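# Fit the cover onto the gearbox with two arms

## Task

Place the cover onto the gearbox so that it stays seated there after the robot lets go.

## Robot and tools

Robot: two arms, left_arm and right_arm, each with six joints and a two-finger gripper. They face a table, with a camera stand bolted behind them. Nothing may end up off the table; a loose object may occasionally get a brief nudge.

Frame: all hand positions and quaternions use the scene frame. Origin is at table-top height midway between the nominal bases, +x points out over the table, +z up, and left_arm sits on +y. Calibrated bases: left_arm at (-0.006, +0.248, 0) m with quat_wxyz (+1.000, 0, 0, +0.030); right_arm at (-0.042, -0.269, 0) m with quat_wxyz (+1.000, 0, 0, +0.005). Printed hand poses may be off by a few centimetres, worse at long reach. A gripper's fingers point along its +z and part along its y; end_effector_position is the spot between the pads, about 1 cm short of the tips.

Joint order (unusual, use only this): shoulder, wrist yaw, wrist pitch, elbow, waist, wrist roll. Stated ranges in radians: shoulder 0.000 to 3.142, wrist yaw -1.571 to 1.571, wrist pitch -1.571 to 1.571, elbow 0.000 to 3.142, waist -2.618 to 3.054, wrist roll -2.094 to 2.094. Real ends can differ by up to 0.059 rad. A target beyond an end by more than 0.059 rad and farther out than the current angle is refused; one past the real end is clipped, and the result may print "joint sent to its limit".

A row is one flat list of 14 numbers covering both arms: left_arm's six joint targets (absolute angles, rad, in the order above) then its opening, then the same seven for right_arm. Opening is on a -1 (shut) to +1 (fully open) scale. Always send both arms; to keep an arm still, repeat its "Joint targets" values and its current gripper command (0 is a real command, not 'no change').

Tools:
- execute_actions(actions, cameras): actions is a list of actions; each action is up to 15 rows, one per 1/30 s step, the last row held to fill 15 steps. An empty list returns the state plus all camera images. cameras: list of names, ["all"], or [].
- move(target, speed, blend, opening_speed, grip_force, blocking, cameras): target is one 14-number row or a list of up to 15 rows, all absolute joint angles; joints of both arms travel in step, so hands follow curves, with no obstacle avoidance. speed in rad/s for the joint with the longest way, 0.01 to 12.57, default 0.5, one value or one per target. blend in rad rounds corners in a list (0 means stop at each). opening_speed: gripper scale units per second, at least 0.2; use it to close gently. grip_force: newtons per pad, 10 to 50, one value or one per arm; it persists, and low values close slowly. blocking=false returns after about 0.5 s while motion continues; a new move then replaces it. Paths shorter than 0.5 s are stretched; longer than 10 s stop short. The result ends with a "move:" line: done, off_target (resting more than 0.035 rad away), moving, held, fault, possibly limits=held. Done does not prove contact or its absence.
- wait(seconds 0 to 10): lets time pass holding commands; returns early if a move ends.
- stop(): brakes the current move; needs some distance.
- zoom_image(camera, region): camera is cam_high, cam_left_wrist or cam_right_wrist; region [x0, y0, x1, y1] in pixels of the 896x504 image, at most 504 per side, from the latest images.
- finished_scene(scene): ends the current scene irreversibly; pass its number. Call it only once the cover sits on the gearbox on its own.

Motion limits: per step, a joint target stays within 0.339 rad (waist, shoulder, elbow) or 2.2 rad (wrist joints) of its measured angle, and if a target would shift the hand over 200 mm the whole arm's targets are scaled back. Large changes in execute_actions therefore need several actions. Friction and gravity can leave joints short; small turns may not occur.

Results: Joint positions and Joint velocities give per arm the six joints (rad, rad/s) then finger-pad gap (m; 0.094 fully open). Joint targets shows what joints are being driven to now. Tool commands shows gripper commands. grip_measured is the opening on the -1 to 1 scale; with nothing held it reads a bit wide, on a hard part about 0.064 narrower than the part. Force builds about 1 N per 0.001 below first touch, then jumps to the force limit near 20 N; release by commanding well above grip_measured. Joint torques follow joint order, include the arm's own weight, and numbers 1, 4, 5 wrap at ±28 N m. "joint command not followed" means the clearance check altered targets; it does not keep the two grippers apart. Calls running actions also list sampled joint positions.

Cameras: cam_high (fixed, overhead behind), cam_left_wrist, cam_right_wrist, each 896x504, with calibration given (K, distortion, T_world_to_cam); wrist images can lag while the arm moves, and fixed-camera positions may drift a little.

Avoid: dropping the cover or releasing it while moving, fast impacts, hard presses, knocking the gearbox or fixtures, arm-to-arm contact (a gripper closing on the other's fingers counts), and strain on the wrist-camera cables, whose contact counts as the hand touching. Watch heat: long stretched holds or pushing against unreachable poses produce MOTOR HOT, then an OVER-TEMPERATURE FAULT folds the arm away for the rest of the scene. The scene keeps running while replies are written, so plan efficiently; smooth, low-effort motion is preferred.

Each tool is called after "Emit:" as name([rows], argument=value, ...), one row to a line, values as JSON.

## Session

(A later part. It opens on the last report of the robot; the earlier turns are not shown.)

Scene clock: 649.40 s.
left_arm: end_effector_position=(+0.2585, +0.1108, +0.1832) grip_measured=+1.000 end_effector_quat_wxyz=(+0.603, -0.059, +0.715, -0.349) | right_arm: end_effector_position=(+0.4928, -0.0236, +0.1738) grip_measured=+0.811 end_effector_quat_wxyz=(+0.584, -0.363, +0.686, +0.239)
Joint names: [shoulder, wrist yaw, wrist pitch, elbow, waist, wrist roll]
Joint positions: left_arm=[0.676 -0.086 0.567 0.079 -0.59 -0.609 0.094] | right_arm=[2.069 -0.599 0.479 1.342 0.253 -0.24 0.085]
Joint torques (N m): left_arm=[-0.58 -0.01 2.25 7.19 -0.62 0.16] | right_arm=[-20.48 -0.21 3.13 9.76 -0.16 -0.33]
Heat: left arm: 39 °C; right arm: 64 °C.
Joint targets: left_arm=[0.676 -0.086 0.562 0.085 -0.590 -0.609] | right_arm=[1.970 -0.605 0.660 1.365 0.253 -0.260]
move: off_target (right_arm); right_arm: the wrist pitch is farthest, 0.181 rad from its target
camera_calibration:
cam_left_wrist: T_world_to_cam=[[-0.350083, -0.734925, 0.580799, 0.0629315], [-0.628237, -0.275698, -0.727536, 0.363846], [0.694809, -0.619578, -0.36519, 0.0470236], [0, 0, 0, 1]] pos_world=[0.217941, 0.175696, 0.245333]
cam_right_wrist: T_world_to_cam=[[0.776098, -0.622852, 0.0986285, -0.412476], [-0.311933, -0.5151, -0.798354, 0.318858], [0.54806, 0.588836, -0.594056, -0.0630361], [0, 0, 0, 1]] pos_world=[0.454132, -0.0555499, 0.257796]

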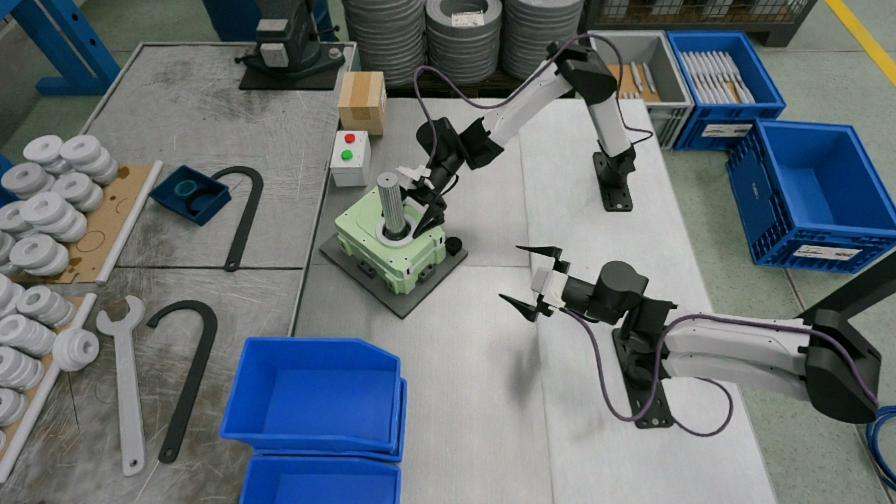

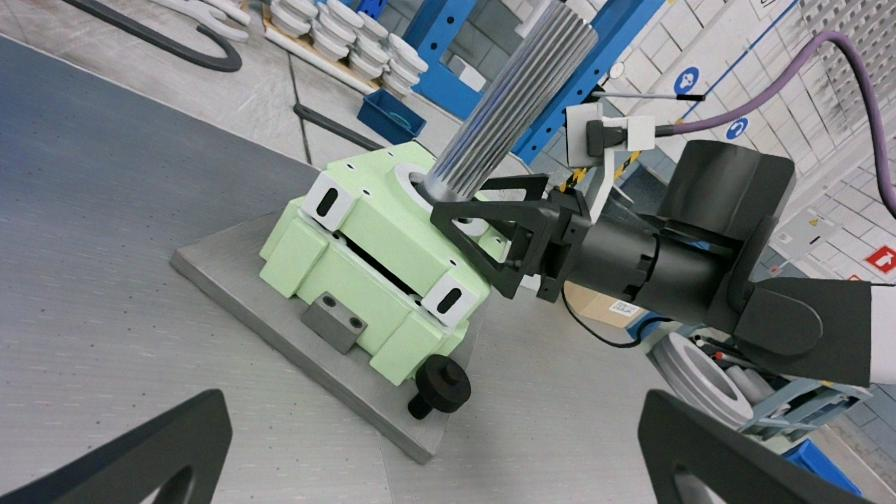

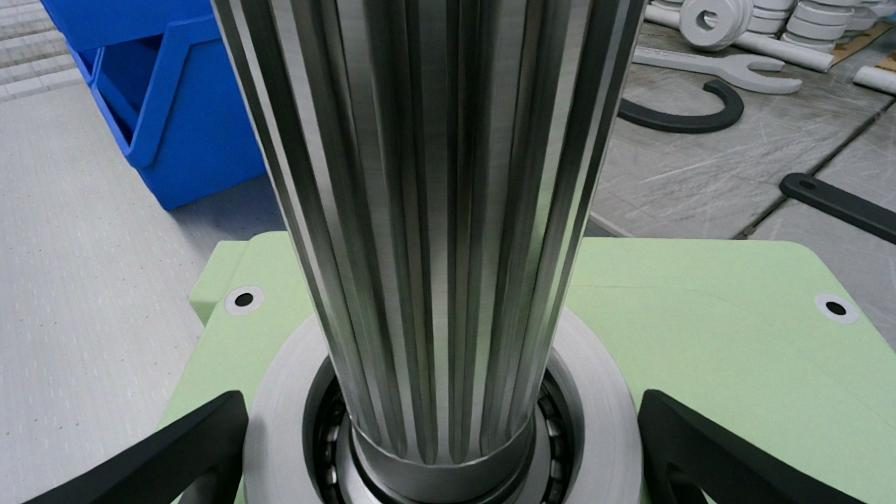

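Emit:
move([
  [0.676,-0.086,0.562,0.085,-0.590,-0.609,1.0,2.075,-0.60,0.50,1.342,0.253,-0.25,0.4],
  [0.676,-0.086,0.562,0.085,-0.590,-0.609,1.0,2.17,-0.60,0.32,1.28,0.253,-0.25,0.4],
], speed=0.2, cameras=["cam_right_wrist","cam_left_wrist","cam_high"])

Emit:
zoom_image(camera="cam_high", region=[330, 225, 400, 295])

Emit:
zoom_image(camera="cam_high", region=[385, 225, 455, 295])

Emit:
zoom_image(camera="cam_left_wrist", region=[240, 120, 540, 400])

Scene clock: 666.13 s.
left_arm: end_effector_position=(+0.2585, +0.1108, +0.1832) grip_measured=+1.000 end_effector_quat_wxyz=(+0.603, -0.059, +0.715, -0.349) | right_arm: end_effector_position=(+0.4900, -0.0235, +0.1564) grip_measured=+0.811 end_effector_quat_wxyz=(+0.567, -0.360, +0.699, +0.245)
Joint names: [shoulder, wrist yaw, wrist pitch, elbow, waist, wrist roll]
Joint positions: left_arm=[0.676 -0.086 0.567 0.079 -0.59 -0.609 0.094] | right_arm=[2.085 -0.6 0.466 1.328 0.254 -0.235 0.085]
Joint torques (N m): left_arm=[-0.62 -0.02 2.26 7.19 -0.61 0.16] | right_arm=[-4.11 -0.15 0.18 3.21 -0.28 -0.26]
Heat: left arm: 39 °C; right arm: 75 °C. Fold the right arm in close to its base, or ease its load, before you think long.
Joint targets: left_arm=[0.676 -0.086 0.562 0.085 -0.590 -0.609] | right_arm=[2.170 -0.600 0.320 1.280 0.253 -0.250]
MOTOR HOT: the shoulder of the right arm reports 75 °C; the controller's stop level is 90 °C. To cool a motor, set the load down, stop pushing, or move to a pose that needs little force.
move: off_target (right_arm); right_arm: the wrist pitch is farthest, 0.146 rad from its target
camera_calibration:
cam_left_wrist: T_world_to_cam=[[-0.350083, -0.734925, 0.580799, 0.0629315], [-0.628237, -0.275698, -0.727536, 0.363846], [0.694809, -0.619578, -0.36519, 0.0470236], [0, 0, 0, 1]] pos_world=[0.217941, 0.175696, 0.245333]
cam_right_wrist: T_world_to_cam=[[0.780809, -0.620966, 0.0688388, -0.406021], [-0.346193, -0.521743, -0.779702, 0.317863], [0.520084, 0.584966, -0.622356, -0.0538908], [0, 0, 0, 1]] pos_world=[0.455095, -0.0547583, 0.242249]

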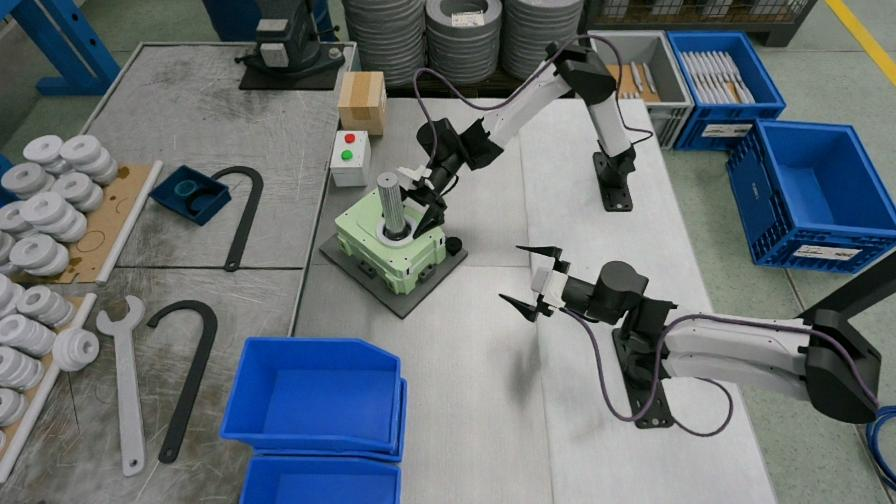

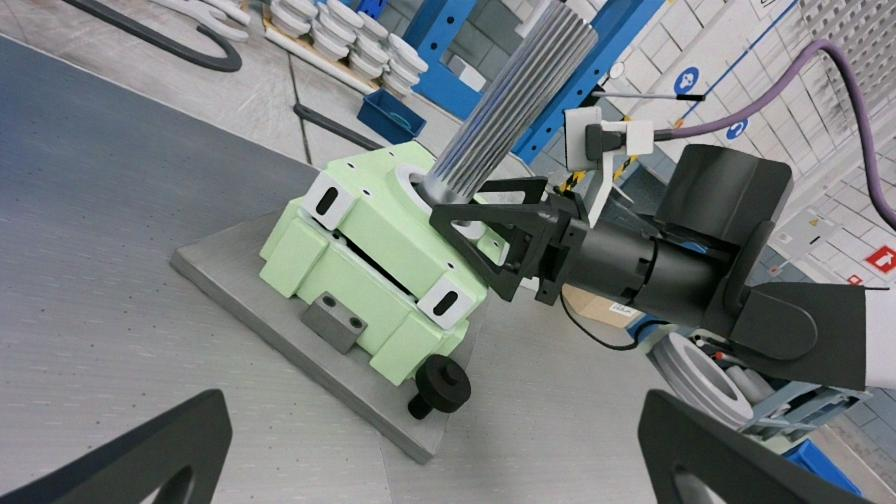

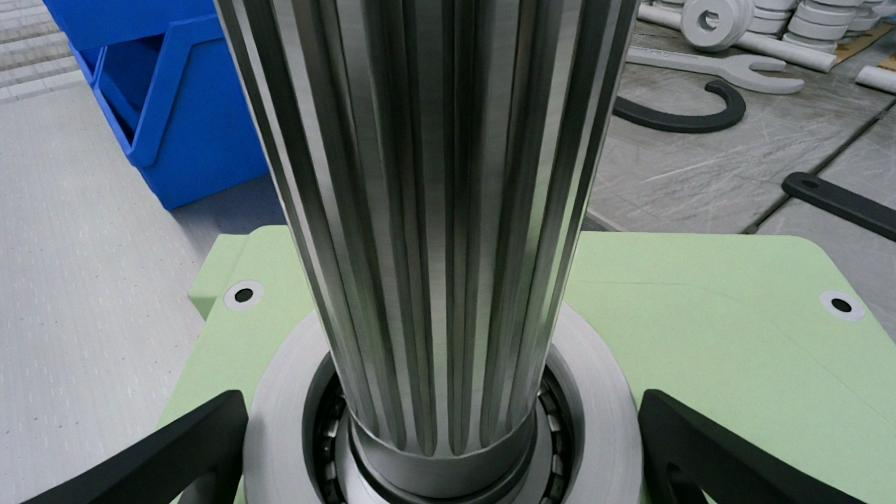

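Scaled by 7.200 from the camera's 896x504 image, which has a finer 1280x720 frame.

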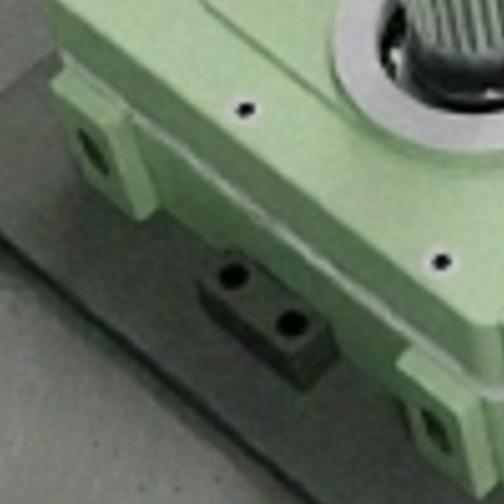

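Scaled by 7.200 from the camera's 896x504 image, which has a finer 1280x720 frame.

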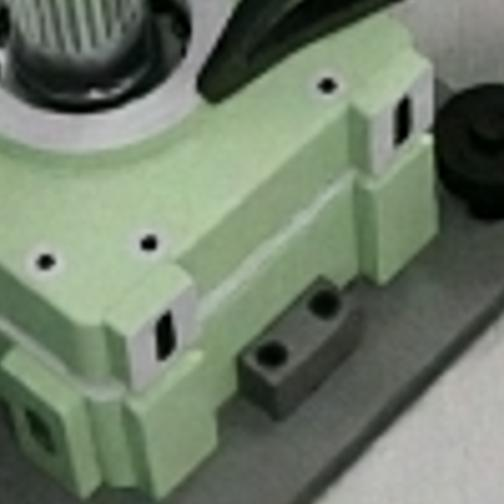

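Scaled by 1.680 from the camera's 896x504 image, which has a finer 1280x720 frame.

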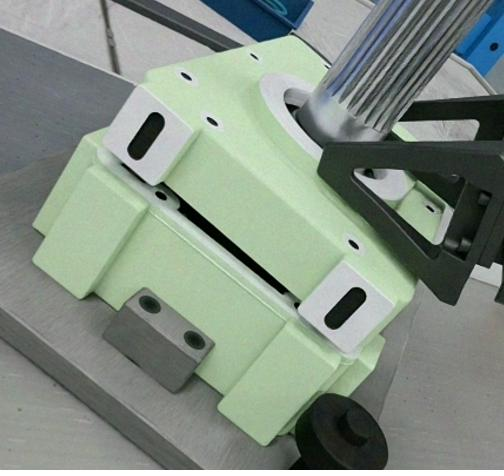

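Emit:
move([
  [0.676,-0.086,0.562,0.085,-0.590,-0.609,1.0,2.20,-0.60,0.27,1.27,0.253,-0.05,0.4],
  [0.676,-0.086,0.562,0.085,-0.590,-0.609,1.0,2.20,-0.60,0.27,1.27,0.253,-0.45,0.4],
  [0.676,-0.086,0.562,0.085,-0.590,-0.609,1.0,2.20,-0.60,0.27,1.27,0.253,-0.05,0.4],
  [0.676,-0.086,0.562,0.085,-0.590,-0.609,1.0,2.20,-0.60,0.27,1.27,0.253,-0.45,0.4],
  [0.676,-0.086,0.562,0.085,-0.590,-0.609,1.0,2.20,-0.60,0.27,1.27,0.253,-0.25,0.4],
], speed=0.5, blend=0.02, cameras=["cam_right_wrist","cam_left_wrist","cam_high"])

Emit:
zoom_image(camera="cam_high", region=[330, 225, 400, 295])

Emit:
zoom_image(camera="cam_high", region=[385, 225, 455, 295])

Emit:
zoom_image(camera="cam_left_wrist", region=[240, 120, 540, 400])

Scene clock: 681.60 s.
left_arm: end_effector_position=(+0.2585, +0.1108, +0.1832) grip_measured=+1.000 end_effector_quat_wxyz=(+0.603, -0.059, +0.715, -0.349) | right_arm: end_effector_position=(+0.4893, -0.0230, +0.1530) grip_measured=+0.811 end_effector_quat_wxyz=(+0.566, -0.358, +0.699, +0.250)
Joint names: [shoulder, wrist yaw, wrist pitch, elbow, waist, wrist roll]
Joint positions: left_arm=[0.676 -0.086 0.567 0.079 -0.59 -0.609 0.094] | right_arm=[2.092 -0.606 0.48 1.322 0.254 -0.226 0.085]
Joint torques (N m): left_arm=[-0.61 -0.01 2.24 7.21 -0.58 0.17] | right_arm=[-2.09 -0.1 -0.41 2.76 -0.24 -0.37]
Heat: left arm: 39 °C; right arm: 63 °C.
Joint targets: left_arm=[0.676 -0.086 0.562 0.085 -0.590 -0.609] | right_arm=[2.200 -0.600 0.270 1.270 0.253 -0.250]
MOTOR HOT: cleared for the motors of the right arm.
move: off_target (right_arm); right_arm: the wrist pitch is farthest, 0.210 rad from its target
camera_calibration:
cam_left_wrist: T_world_to_cam=[[-0.350083, -0.734925, 0.580799, 0.0629315], [-0.628237, -0.275698, -0.727536, 0.363846], [0.694809, -0.619578, -0.36519, 0.0470236], [0, 0, 0, 1]] pos_world=[0.217941, 0.175696, 0.245333]
cam_right_wrist: T_world_to_cam=[[0.783292, -0.618784, 0.05967, -0.40478], [-0.349019, -0.517167, -0.781488, 0.316955], [0.514432, 0.591308, -0.62106, -0.0532627], [0, 0, 0, 1]] pos_world=[0.455084, -0.055058, 0.238771]

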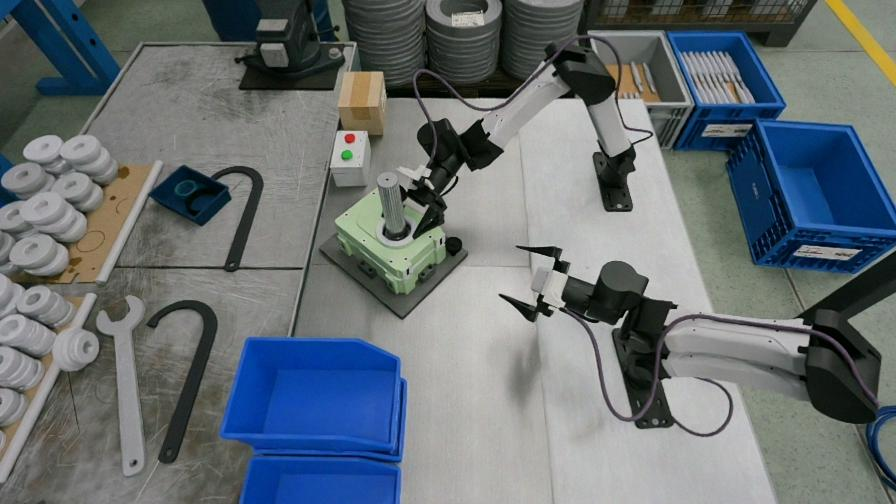

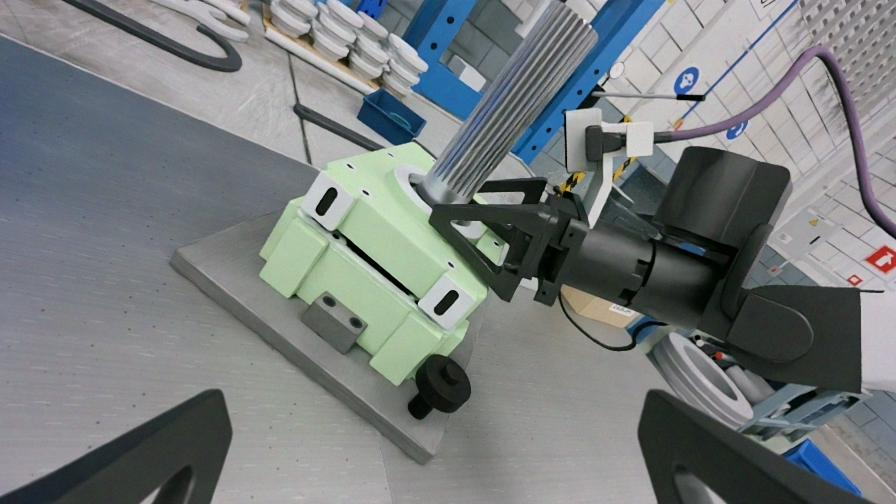

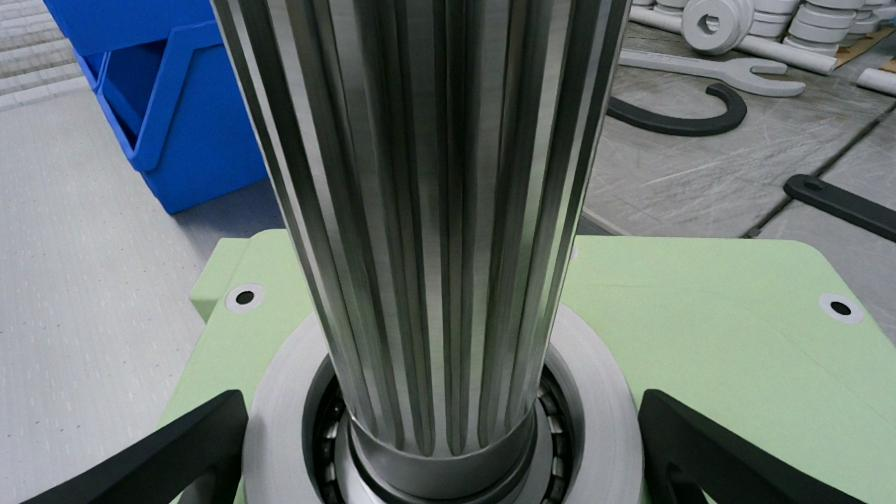

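Scaled by 7.200 from the camera's 896x504 image, which has a finer 1280x720 frame.

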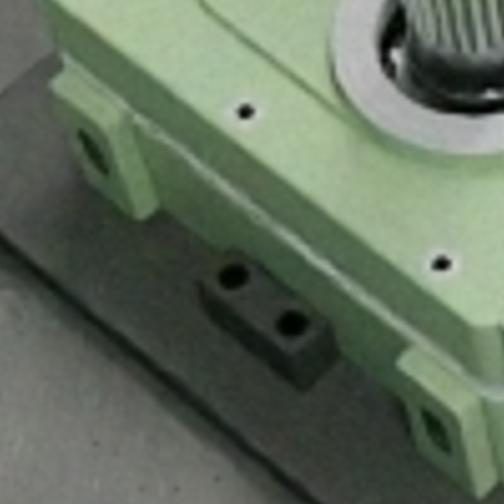

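Scaled by 7.200 from the camera's 896x504 image, which has a finer 1280x720 frame.

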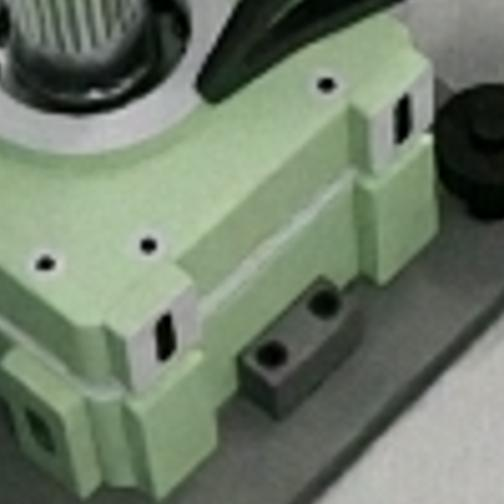

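Scaled by 1.680 from the camera's 896x504 image, which has a finer 1280x720 frame.

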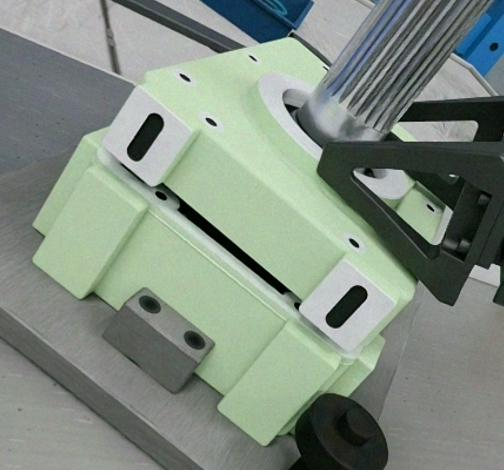

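Emit:
zoom_image(camera="cam_left_wrist", region=[400, 270, 480, 350])

Emit:
zoom_image(camera="cam_left_wrist", region=[290, 180, 420, 310])

Scaled by 6.300 from the camera's 896x504 image, which has a finer 1280x720 frame.

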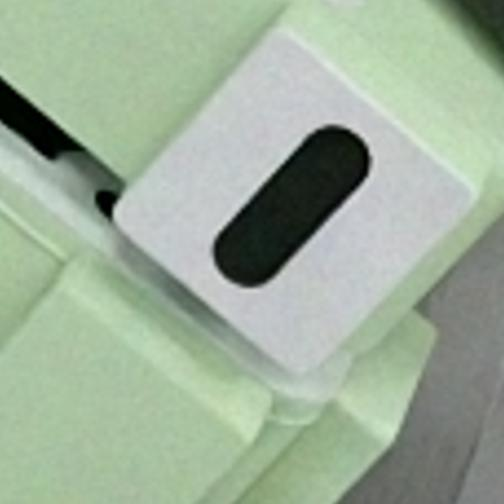

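Scaled by 3.877 from the camera's 896x504 image, which has a finer 1280x720 frame.

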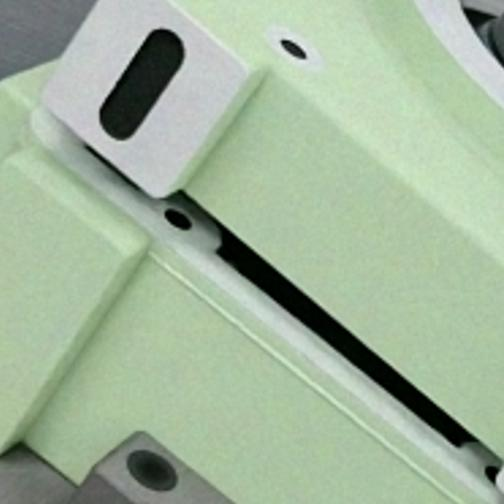

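Emit:
move([
  [1.0,0.9,0.6,0.5,0.1,0.1,-0.9,2.20,-0.60,0.27,1.27,0.253,-0.25,0.4],
  [2.0,1.47,1.05,0.945,0.14,0,-0.9,2.20,-0.60,0.27,1.27,0.253,-0.25,0.4],
  [2.417,1.507,1.387,1.03,0.138,0,-0.9,2.20,-0.60,0.27,1.27,0.253,-0.25,0.4],
], speed=0.8, blend=0.08, cameras=["cam_left_wrist","cam_high"])

Scene clock: 714.50 s.
left_arm: end_effector_position=(+0.4254, +0.1564, +0.0600) grip_measured=-0.898 end_effector_quat_wxyz=(+0.560, +0.428, +0.563, -0.431) | right_arm: end_effector_position=(+0.4893, -0.0230, +0.1530) grip_measured=+0.811 end_effector_quat_wxyz=(+0.566, -0.358, +0.699, +0.250)
Joint names: [shoulder, wrist yaw, wrist pitch, elbow, waist, wrist roll]
Joint positions: left_arm=[2.405 1.5 1.376 1.017 0.134 0.005 0.005] | right_arm=[2.092 -0.606 0.48 1.322 0.254 -0.226 0.085]
Joint torques (N m): left_arm=[-8.87 0.11 1.69 4.46 -0.2 0.06] | right_arm=[-2.09 -0.09 -0.41 2.74 -0.24 -0.37]
Heat: left arm: 39 °C; right arm: 51 °C.
Joint targets: left_arm=[2.417 1.507 1.387 1.030 0.138 0.000] | right_arm=[2.200 -0.600 0.270 1.270 0.253 -0.250]
move: off_target (right_arm); right_arm: the wrist pitch is farthest, 0.210 rad from its target
camera_calibration:
cam_left_wrist: T_world_to_cam=[[-0.96936, -0.244894, 0.0191915, 0.446909], [-0.12163, 0.410633, -0.903652, 0.0793728], [0.213418, -0.878298, -0.427837, 0.163313], [0, 0, 0, 1]] pos_world=[0.408016, 0.22029, 0.13302]
Images, in order (width x height): cam_high 896x504, cam_left_wrist 896x504.

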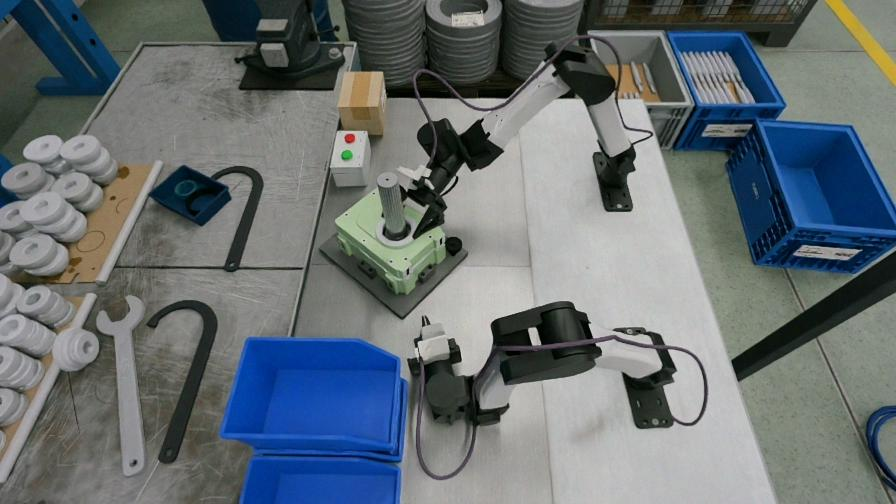

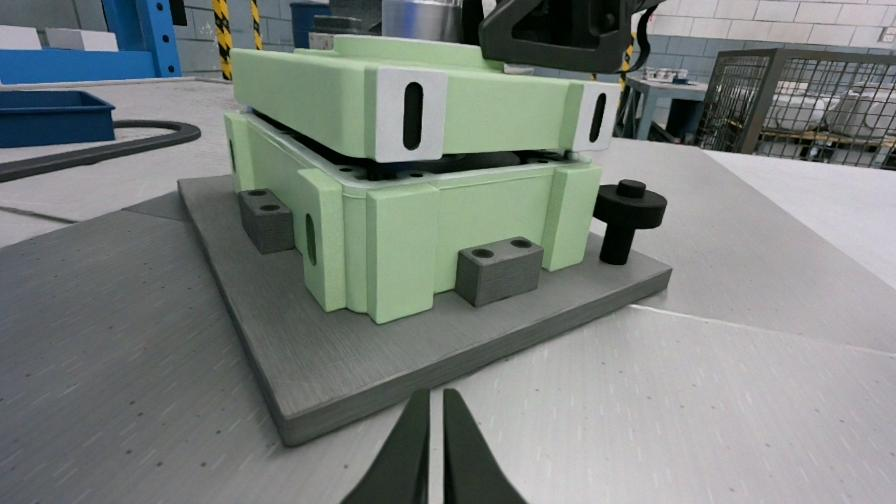

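Emit:
zoom_image(camera="cam_left_wrist", region=[220, 40, 620, 220])

Emit:
zoom_image(camera="cam_left_wrist", region=[220, 90, 360, 200])

Emit:
zoom_image(camera="cam_left_wrist", region=[500, 120, 620, 200])

Scaled by 1.260 from the camera's 896x504 image, which has a finer 1280x720 frame.

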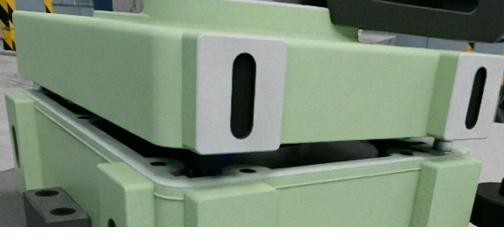

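Scaled by 3.600 from the camera's 896x504 image, which has a finer 1280x720 frame.

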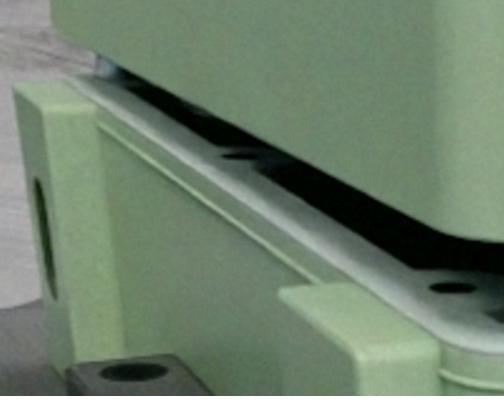

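Scaled by 4.200 from the camera's 896x504 image, which has a finer 1280x720 frame.

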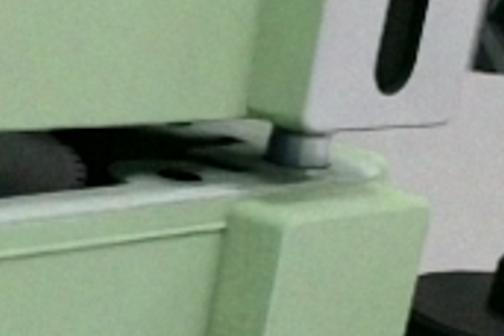

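Emit:
move(target=[2.417,1.507,1.387,1.03,0.138,0,-0.9,1.96,-0.62,0.55,1.42,0.257,-0.315,0.4], speed=0.3, cameras=["cam_left_wrist","cam_right_wrist"])

Emit:
zoom_image(camera="cam_left_wrist", region=[220, 40, 620, 220])

Scene clock: 752.13 s.
left_arm: end_effector_position=(+0.4254, +0.1564, +0.0600) grip_measured=-0.898 end_effector_quat_wxyz=(+0.560, +0.428, +0.563, -0.431) | right_arm: end_effector_position=(+0.4926, -0.0236, +0.1699) grip_measured=+0.811 end_effector_quat_wxyz=(+0.576, -0.363, +0.693, +0.238)
Joint names: [shoulder, wrist yaw, wrist pitch, elbow, waist, wrist roll]
Joint positions: left_arm=[2.405 1.5 1.376 1.017 0.134 0.005 0.005] | right_arm=[2.07 -0.593 0.447 1.349 0.255 -0.247 0.085]
Joint torques (N m): left_arm=[-8.83 0.11 1.68 4.49 -0.35 0.08] | right_arm=[-21.42 -0.4 2.44 14.26 0.06 -0.92]
Heat: left arm: 37 °C; right arm: 46 °C.
Joint targets: left_arm=[2.417 1.507 1.387 1.030 0.138 0.000] | right_arm=[1.960 -0.620 0.550 1.420 0.257 -0.315]
move: off_target (right_arm); right_arm: the shoulder is farthest, 0.110 rad from its target
camera_calibration:
cam_left_wrist: T_world_to_cam=[[-0.969385, -0.244856, 0.0184073, 0.447014], [-0.120919, 0.410782, -0.903679, 0.0791435], [0.21371, -0.878239, -0.427814, 0.16322], [0, 0, 0, 1]] pos_world=[0.408016, 0.22029, 0.13312]
cam_right_wrist: T_world_to_cam=[[0.776542, -0.623226, 0.0925841, -0.411053], [-0.327163, -0.524426, -0.786093, 0.320834], [0.538467, 0.580145, -0.611135, -0.0578617], [0, 0, 0, 1]] pos_world=[0.455321, -0.054357, 0.254901]
Images, in order (width x height): cam_left_wrist 896x504, cam_right_wrist 896x504.

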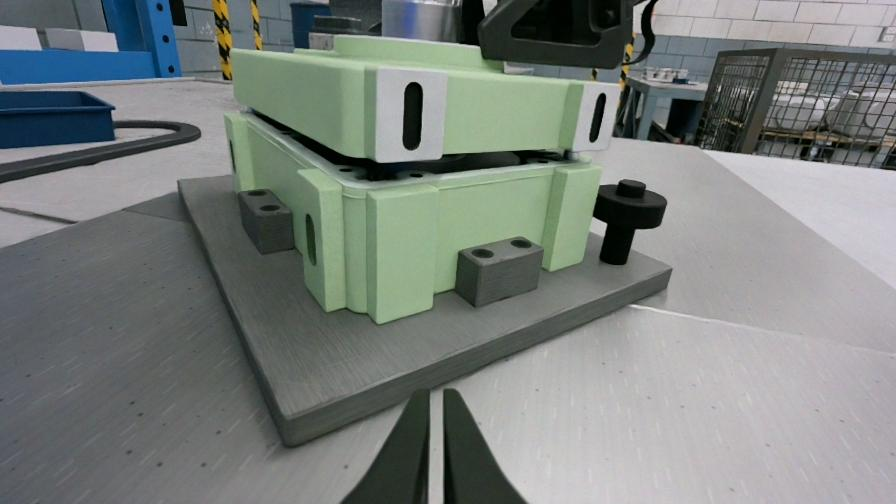

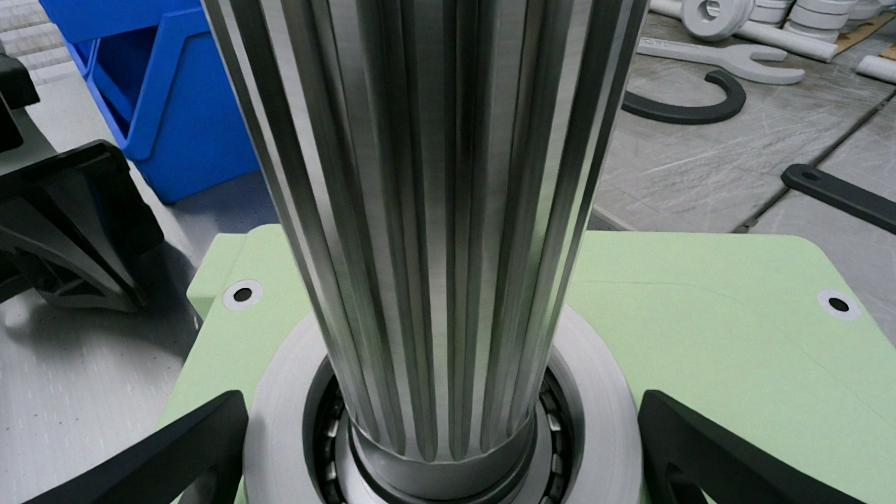

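Scaled by 1.260 from the camera's 896x504 image, which has a finer 1280x720 frame.

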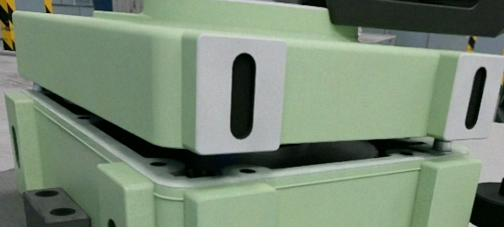

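Emit:
move(target=[2.417,1.507,1.387,1.03,0.138,0,-0.9,1.92,-0.62,0.58,1.46,0.257,-0.33,0.4], speed=0.3, cameras=["cam_left_wrist","cam_right_wrist"])

Emit:
zoom_image(camera="cam_left_wrist", region=[220, 40, 620, 220])

Scene clock: 773.73 s.
left_arm: end_effector_position=(+0.4254, +0.1564, +0.0600) grip_measured=-0.898 end_effector_quat_wxyz=(+0.560, +0.428, +0.563, -0.431) | right_arm: end_effector_position=(+0.4936, -0.0231, +0.1728) grip_measured=+0.811 end_effector_quat_wxyz=(+0.573, -0.366, +0.695, +0.234)
Joint names: [shoulder, wrist yaw, wrist pitch, elbow, waist, wrist roll]
Joint positions: left_arm=[2.405 1.5 1.376 1.017 0.134 0.005 0.005] | right_arm=[2.065 -0.587 0.415 1.365 0.257 -0.258 0.085]
Joint torques (N m): left_arm=[-8.87 0.1 1.71 4.51 -0.2 0.07] | right_arm=[-24.53 -0.47 2.99 16.55 -0.1 -0.95]
Heat: left arm: 37 °C; right arm: 74 °C.
Joint targets: left_arm=[2.417 1.507 1.387 1.030 0.138 0.000] | right_arm=[1.920 -0.620 0.580 1.460 0.257 -0.330]
move: off_target (right_arm); right_arm: the wrist pitch is farthest, 0.165 rad from its target
camera_calibration:
cam_left_wrist: T_world_to_cam=[[-0.969385, -0.244856, 0.0184073, 0.447014], [-0.120919, 0.410782, -0.903679, 0.0791435], [0.21371, -0.878239, -0.427814, 0.16322], [0, 0, 0, 1]] pos_world=[0.408016, 0.22029, 0.13312]
cam_right_wrist: T_world_to_cam=[[0.775612, -0.623576, 0.0978756, -0.412241], [-0.329884, -0.532648, -0.779399, 0.323638], [0.538148, 0.572223, -0.618836, -0.0555993], [0, 0, 0, 1]] pos_world=[0.456423, -0.0528634, 0.258184]
Images, in order (width x height): cam_left_wrist 896x504, cam_right_wrist 896x504.

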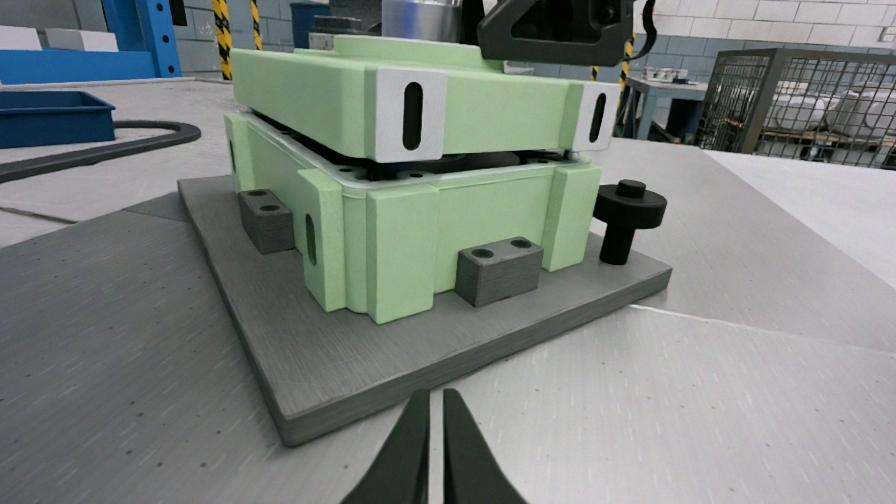

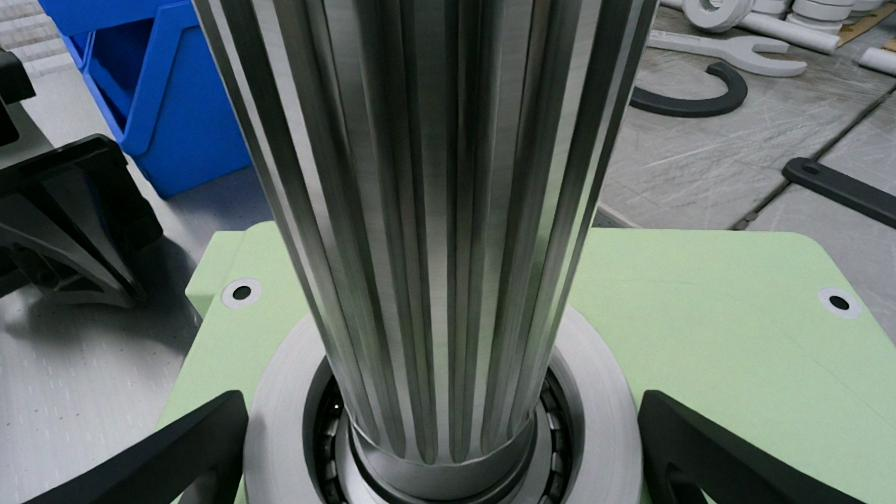

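Scaled by 1.260 from the camera's 896x504 image, which has a finer 1280x720 frame.

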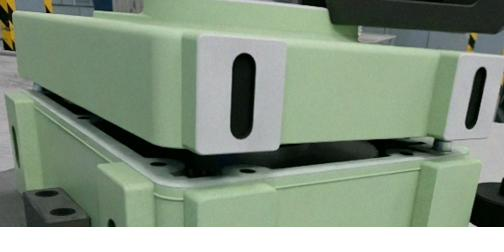

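Emit:
move([
  [2.0,1.47,1.05,0.945,0.14,0,-0.95,2.07,-0.60,0.43,1.345,0.255,-0.25,0.4],
  [1.6,0.8,0.2,1.2,-0.2,0,-0.95,2.07,-0.60,0.43,1.345,0.255,-0.25,0.4],
  [1.86,0,-0.731,1.69,-0.414,0,-0.95,2.07,-0.60,0.43,1.345,0.255,-0.25,0.4],
], speed=0.8, blend=0.08, cameras=["cam_left_wrist","cam_right_wrist","cam_high"])

Scene clock: 795.97 s.
left_arm: end_effector_position=(+0.4254, +0.1564, +0.0600) grip_measured=-0.948 end_effector_quat_wxyz=(+0.560, +0.428, +0.563, -0.431) | right_arm: end_effector_position=(+0.2051, -0.2613, +0.1479) grip_measured=+0.401 end_effector_quat_wxyz=(+0.666, -0.018, +0.746, +0.007)
Joint names: [shoulder, wrist yaw, wrist pitch, elbow, waist, wrist roll]
Joint positions: left_arm=[2.405 1.5 1.376 1.017 0.134 0.005 0.002] | right_arm=[0.007 -0.013 -0.115 0.009 0.012 -0.016 0.066]
Joint torques (N m): left_arm=[-9.25 0.1 1.64 4.4 -0.24 0.07] | right_arm=[-0.09 -0.05 -0.08 0.08 -0.13 -0.09]
Heat: left arm: 38 °C; right arm: 80 °C.
Joint targets: left_arm=[2.413 1.507 1.384 1.029 0.138 0.000] | right_arm=[0.007 -0.013 -0.115 0.009 0.012 -0.016]
Tool commands: left_gripper/opening=-0.95 right_gripper/opening=+0.401485
OVER-TEMPERATURE FAULT: ARM FOLDED TO REST. Before this call, the shoulder of the right arm reached 90 °C. The right arm's motors are now idle, so it may still sink, and the gripper idles too, so what it holds may stay or slip. The right arm ran none of this call's commands. The stop is over, but the right arm and its gripper will run no more commands in this scene. This fault puts only its own arm into a fault stop.
MOTOR HOT: on. The shoulder of the right arm reports 80 °C.
move: fault (right_arm), off_target (left_arm; braked at the fault stop of right_arm); path passed 0 of 3 targets; left_arm: the wrist pitch is farthest, 2.107 rad from its target; right_arm: the shoulder is farthest, 2.063 rad from its target
camera_calibration:
cam_left_wrist: T_world_to_cam=[[-0.969385, -0.244856, 0.0184073, 0.447014], [-0.120919, 0.410782, -0.903679, 0.0791435], [0.21371, -0.878239, -0.427814, 0.16322], [0, 0, 0, 1]] pos_world=[0.408016, 0.22029, 0.13312]
cam_right_wrist: T_world_to_cam=[[0.0343316, -0.99926, 0.0173571, -0.268831], [-0.519268, -0.0326742, -0.853987, 0.262774], [0.853922, 0.0203057, -0.520005, -0.00297367], [0, 0, 0, 1]] pos_world=[0.148219, -0.259985, 0.227525]

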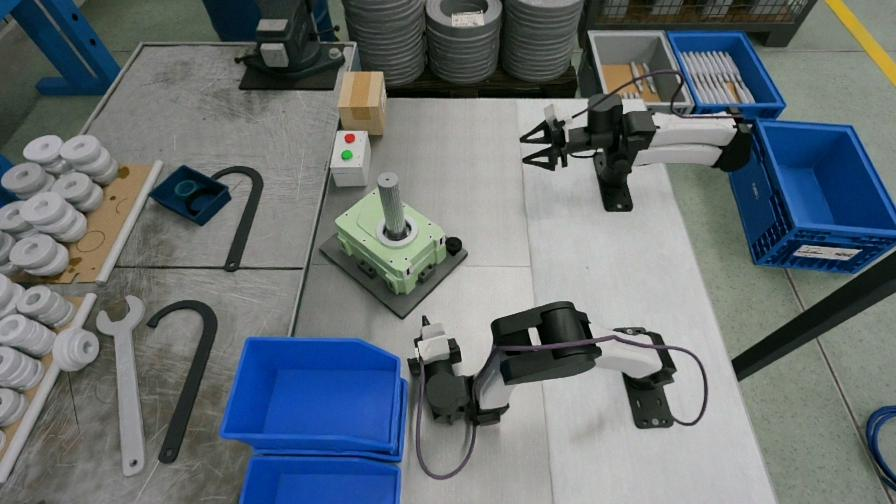

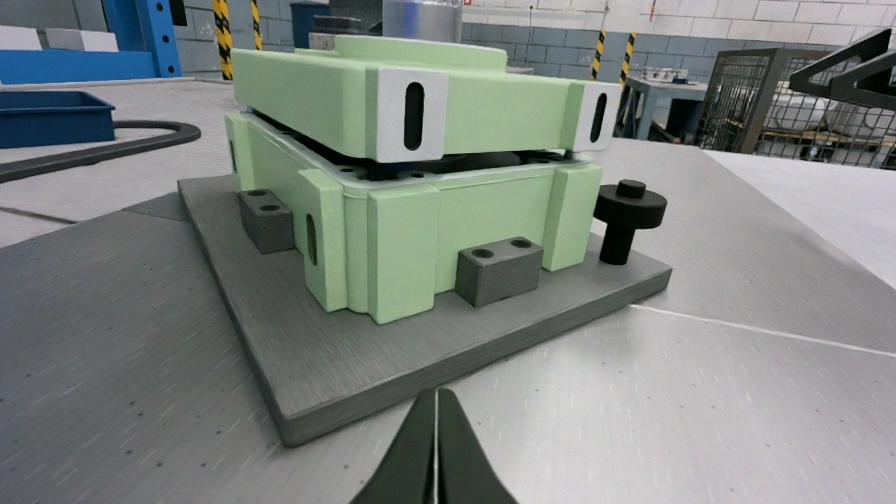

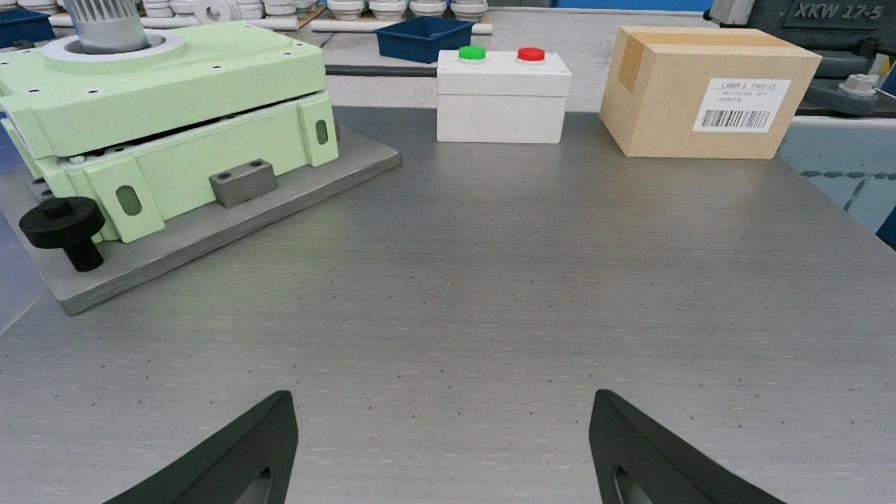

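Emit:
zoom_image(camera="cam_right_wrist", region=[0, 40, 360, 260])

Emit:
zoom_image(camera="cam_right_wrist", region=[240, 60, 360, 140])

Emit:
zoom_image(camera="cam_right_wrist", region=[20, 120, 140, 200])

Emit:
zoom_image(camera="cam_high", region=[330, 200, 455, 300])

Scaled by 1.400 from the camera's 896x504 image, which has a finer 1280x720 frame.

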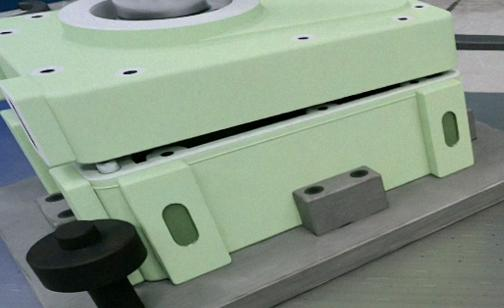

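Scaled by 4.200 from the camera's 896x504 image, which has a finer 1280x720 frame.

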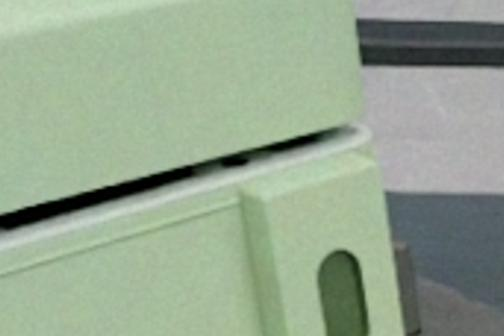

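Scaled by 4.200 from the camera's 896x504 image, which has a finer 1280x720 frame.

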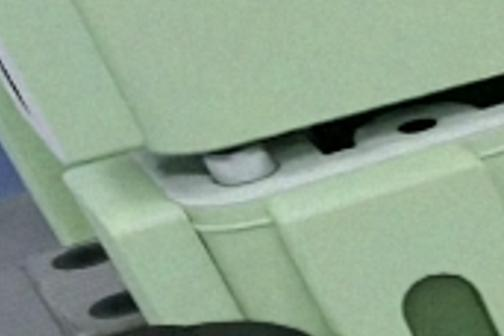

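Scaled by 4.032 from the camera's 896x504 image, which has a finer 1280x720 frame.

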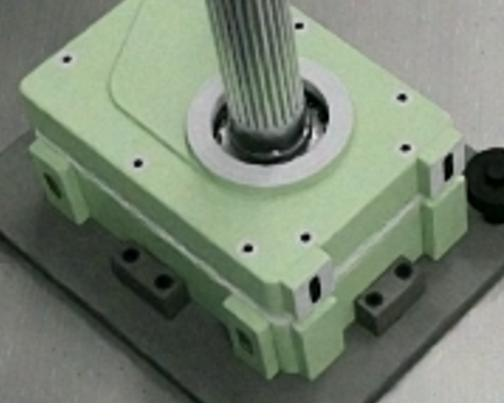

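Emit:
zoom_image(camera="cam_left_wrist", region=[340, 130, 470, 230])

Emit:
zoom_image(camera="cam_left_wrist", region=[540, 70, 640, 200])

Emit:
zoom_image(camera="cam_left_wrist", region=[215, 70, 295, 170])

Scaled by 3.877 from the camera's 896x504 image, which has a finer 1280x720 frame.

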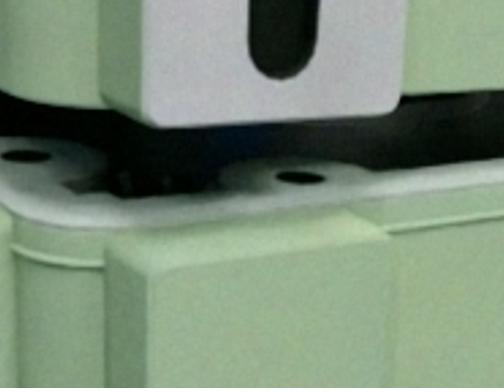

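Scaled by 3.877 from the camera's 896x504 image, which has a finer 1280x720 frame.

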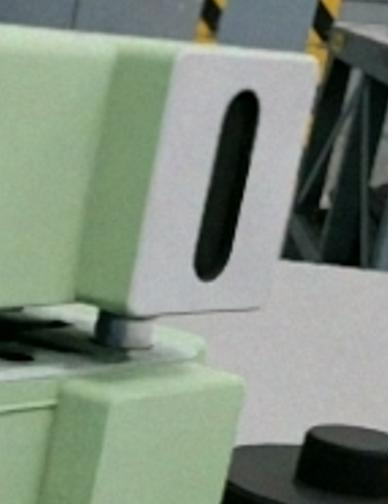

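Scaled by 5.040 from the camera's 896x504 image, which has a finer 1280x720 frame.

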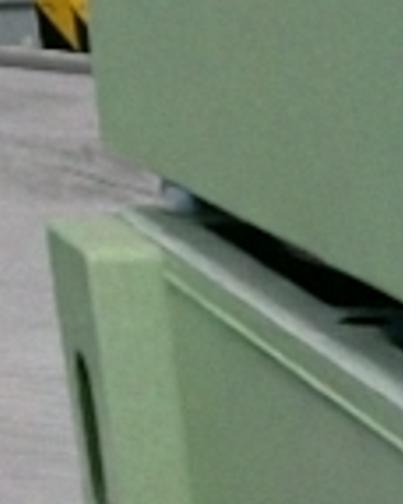

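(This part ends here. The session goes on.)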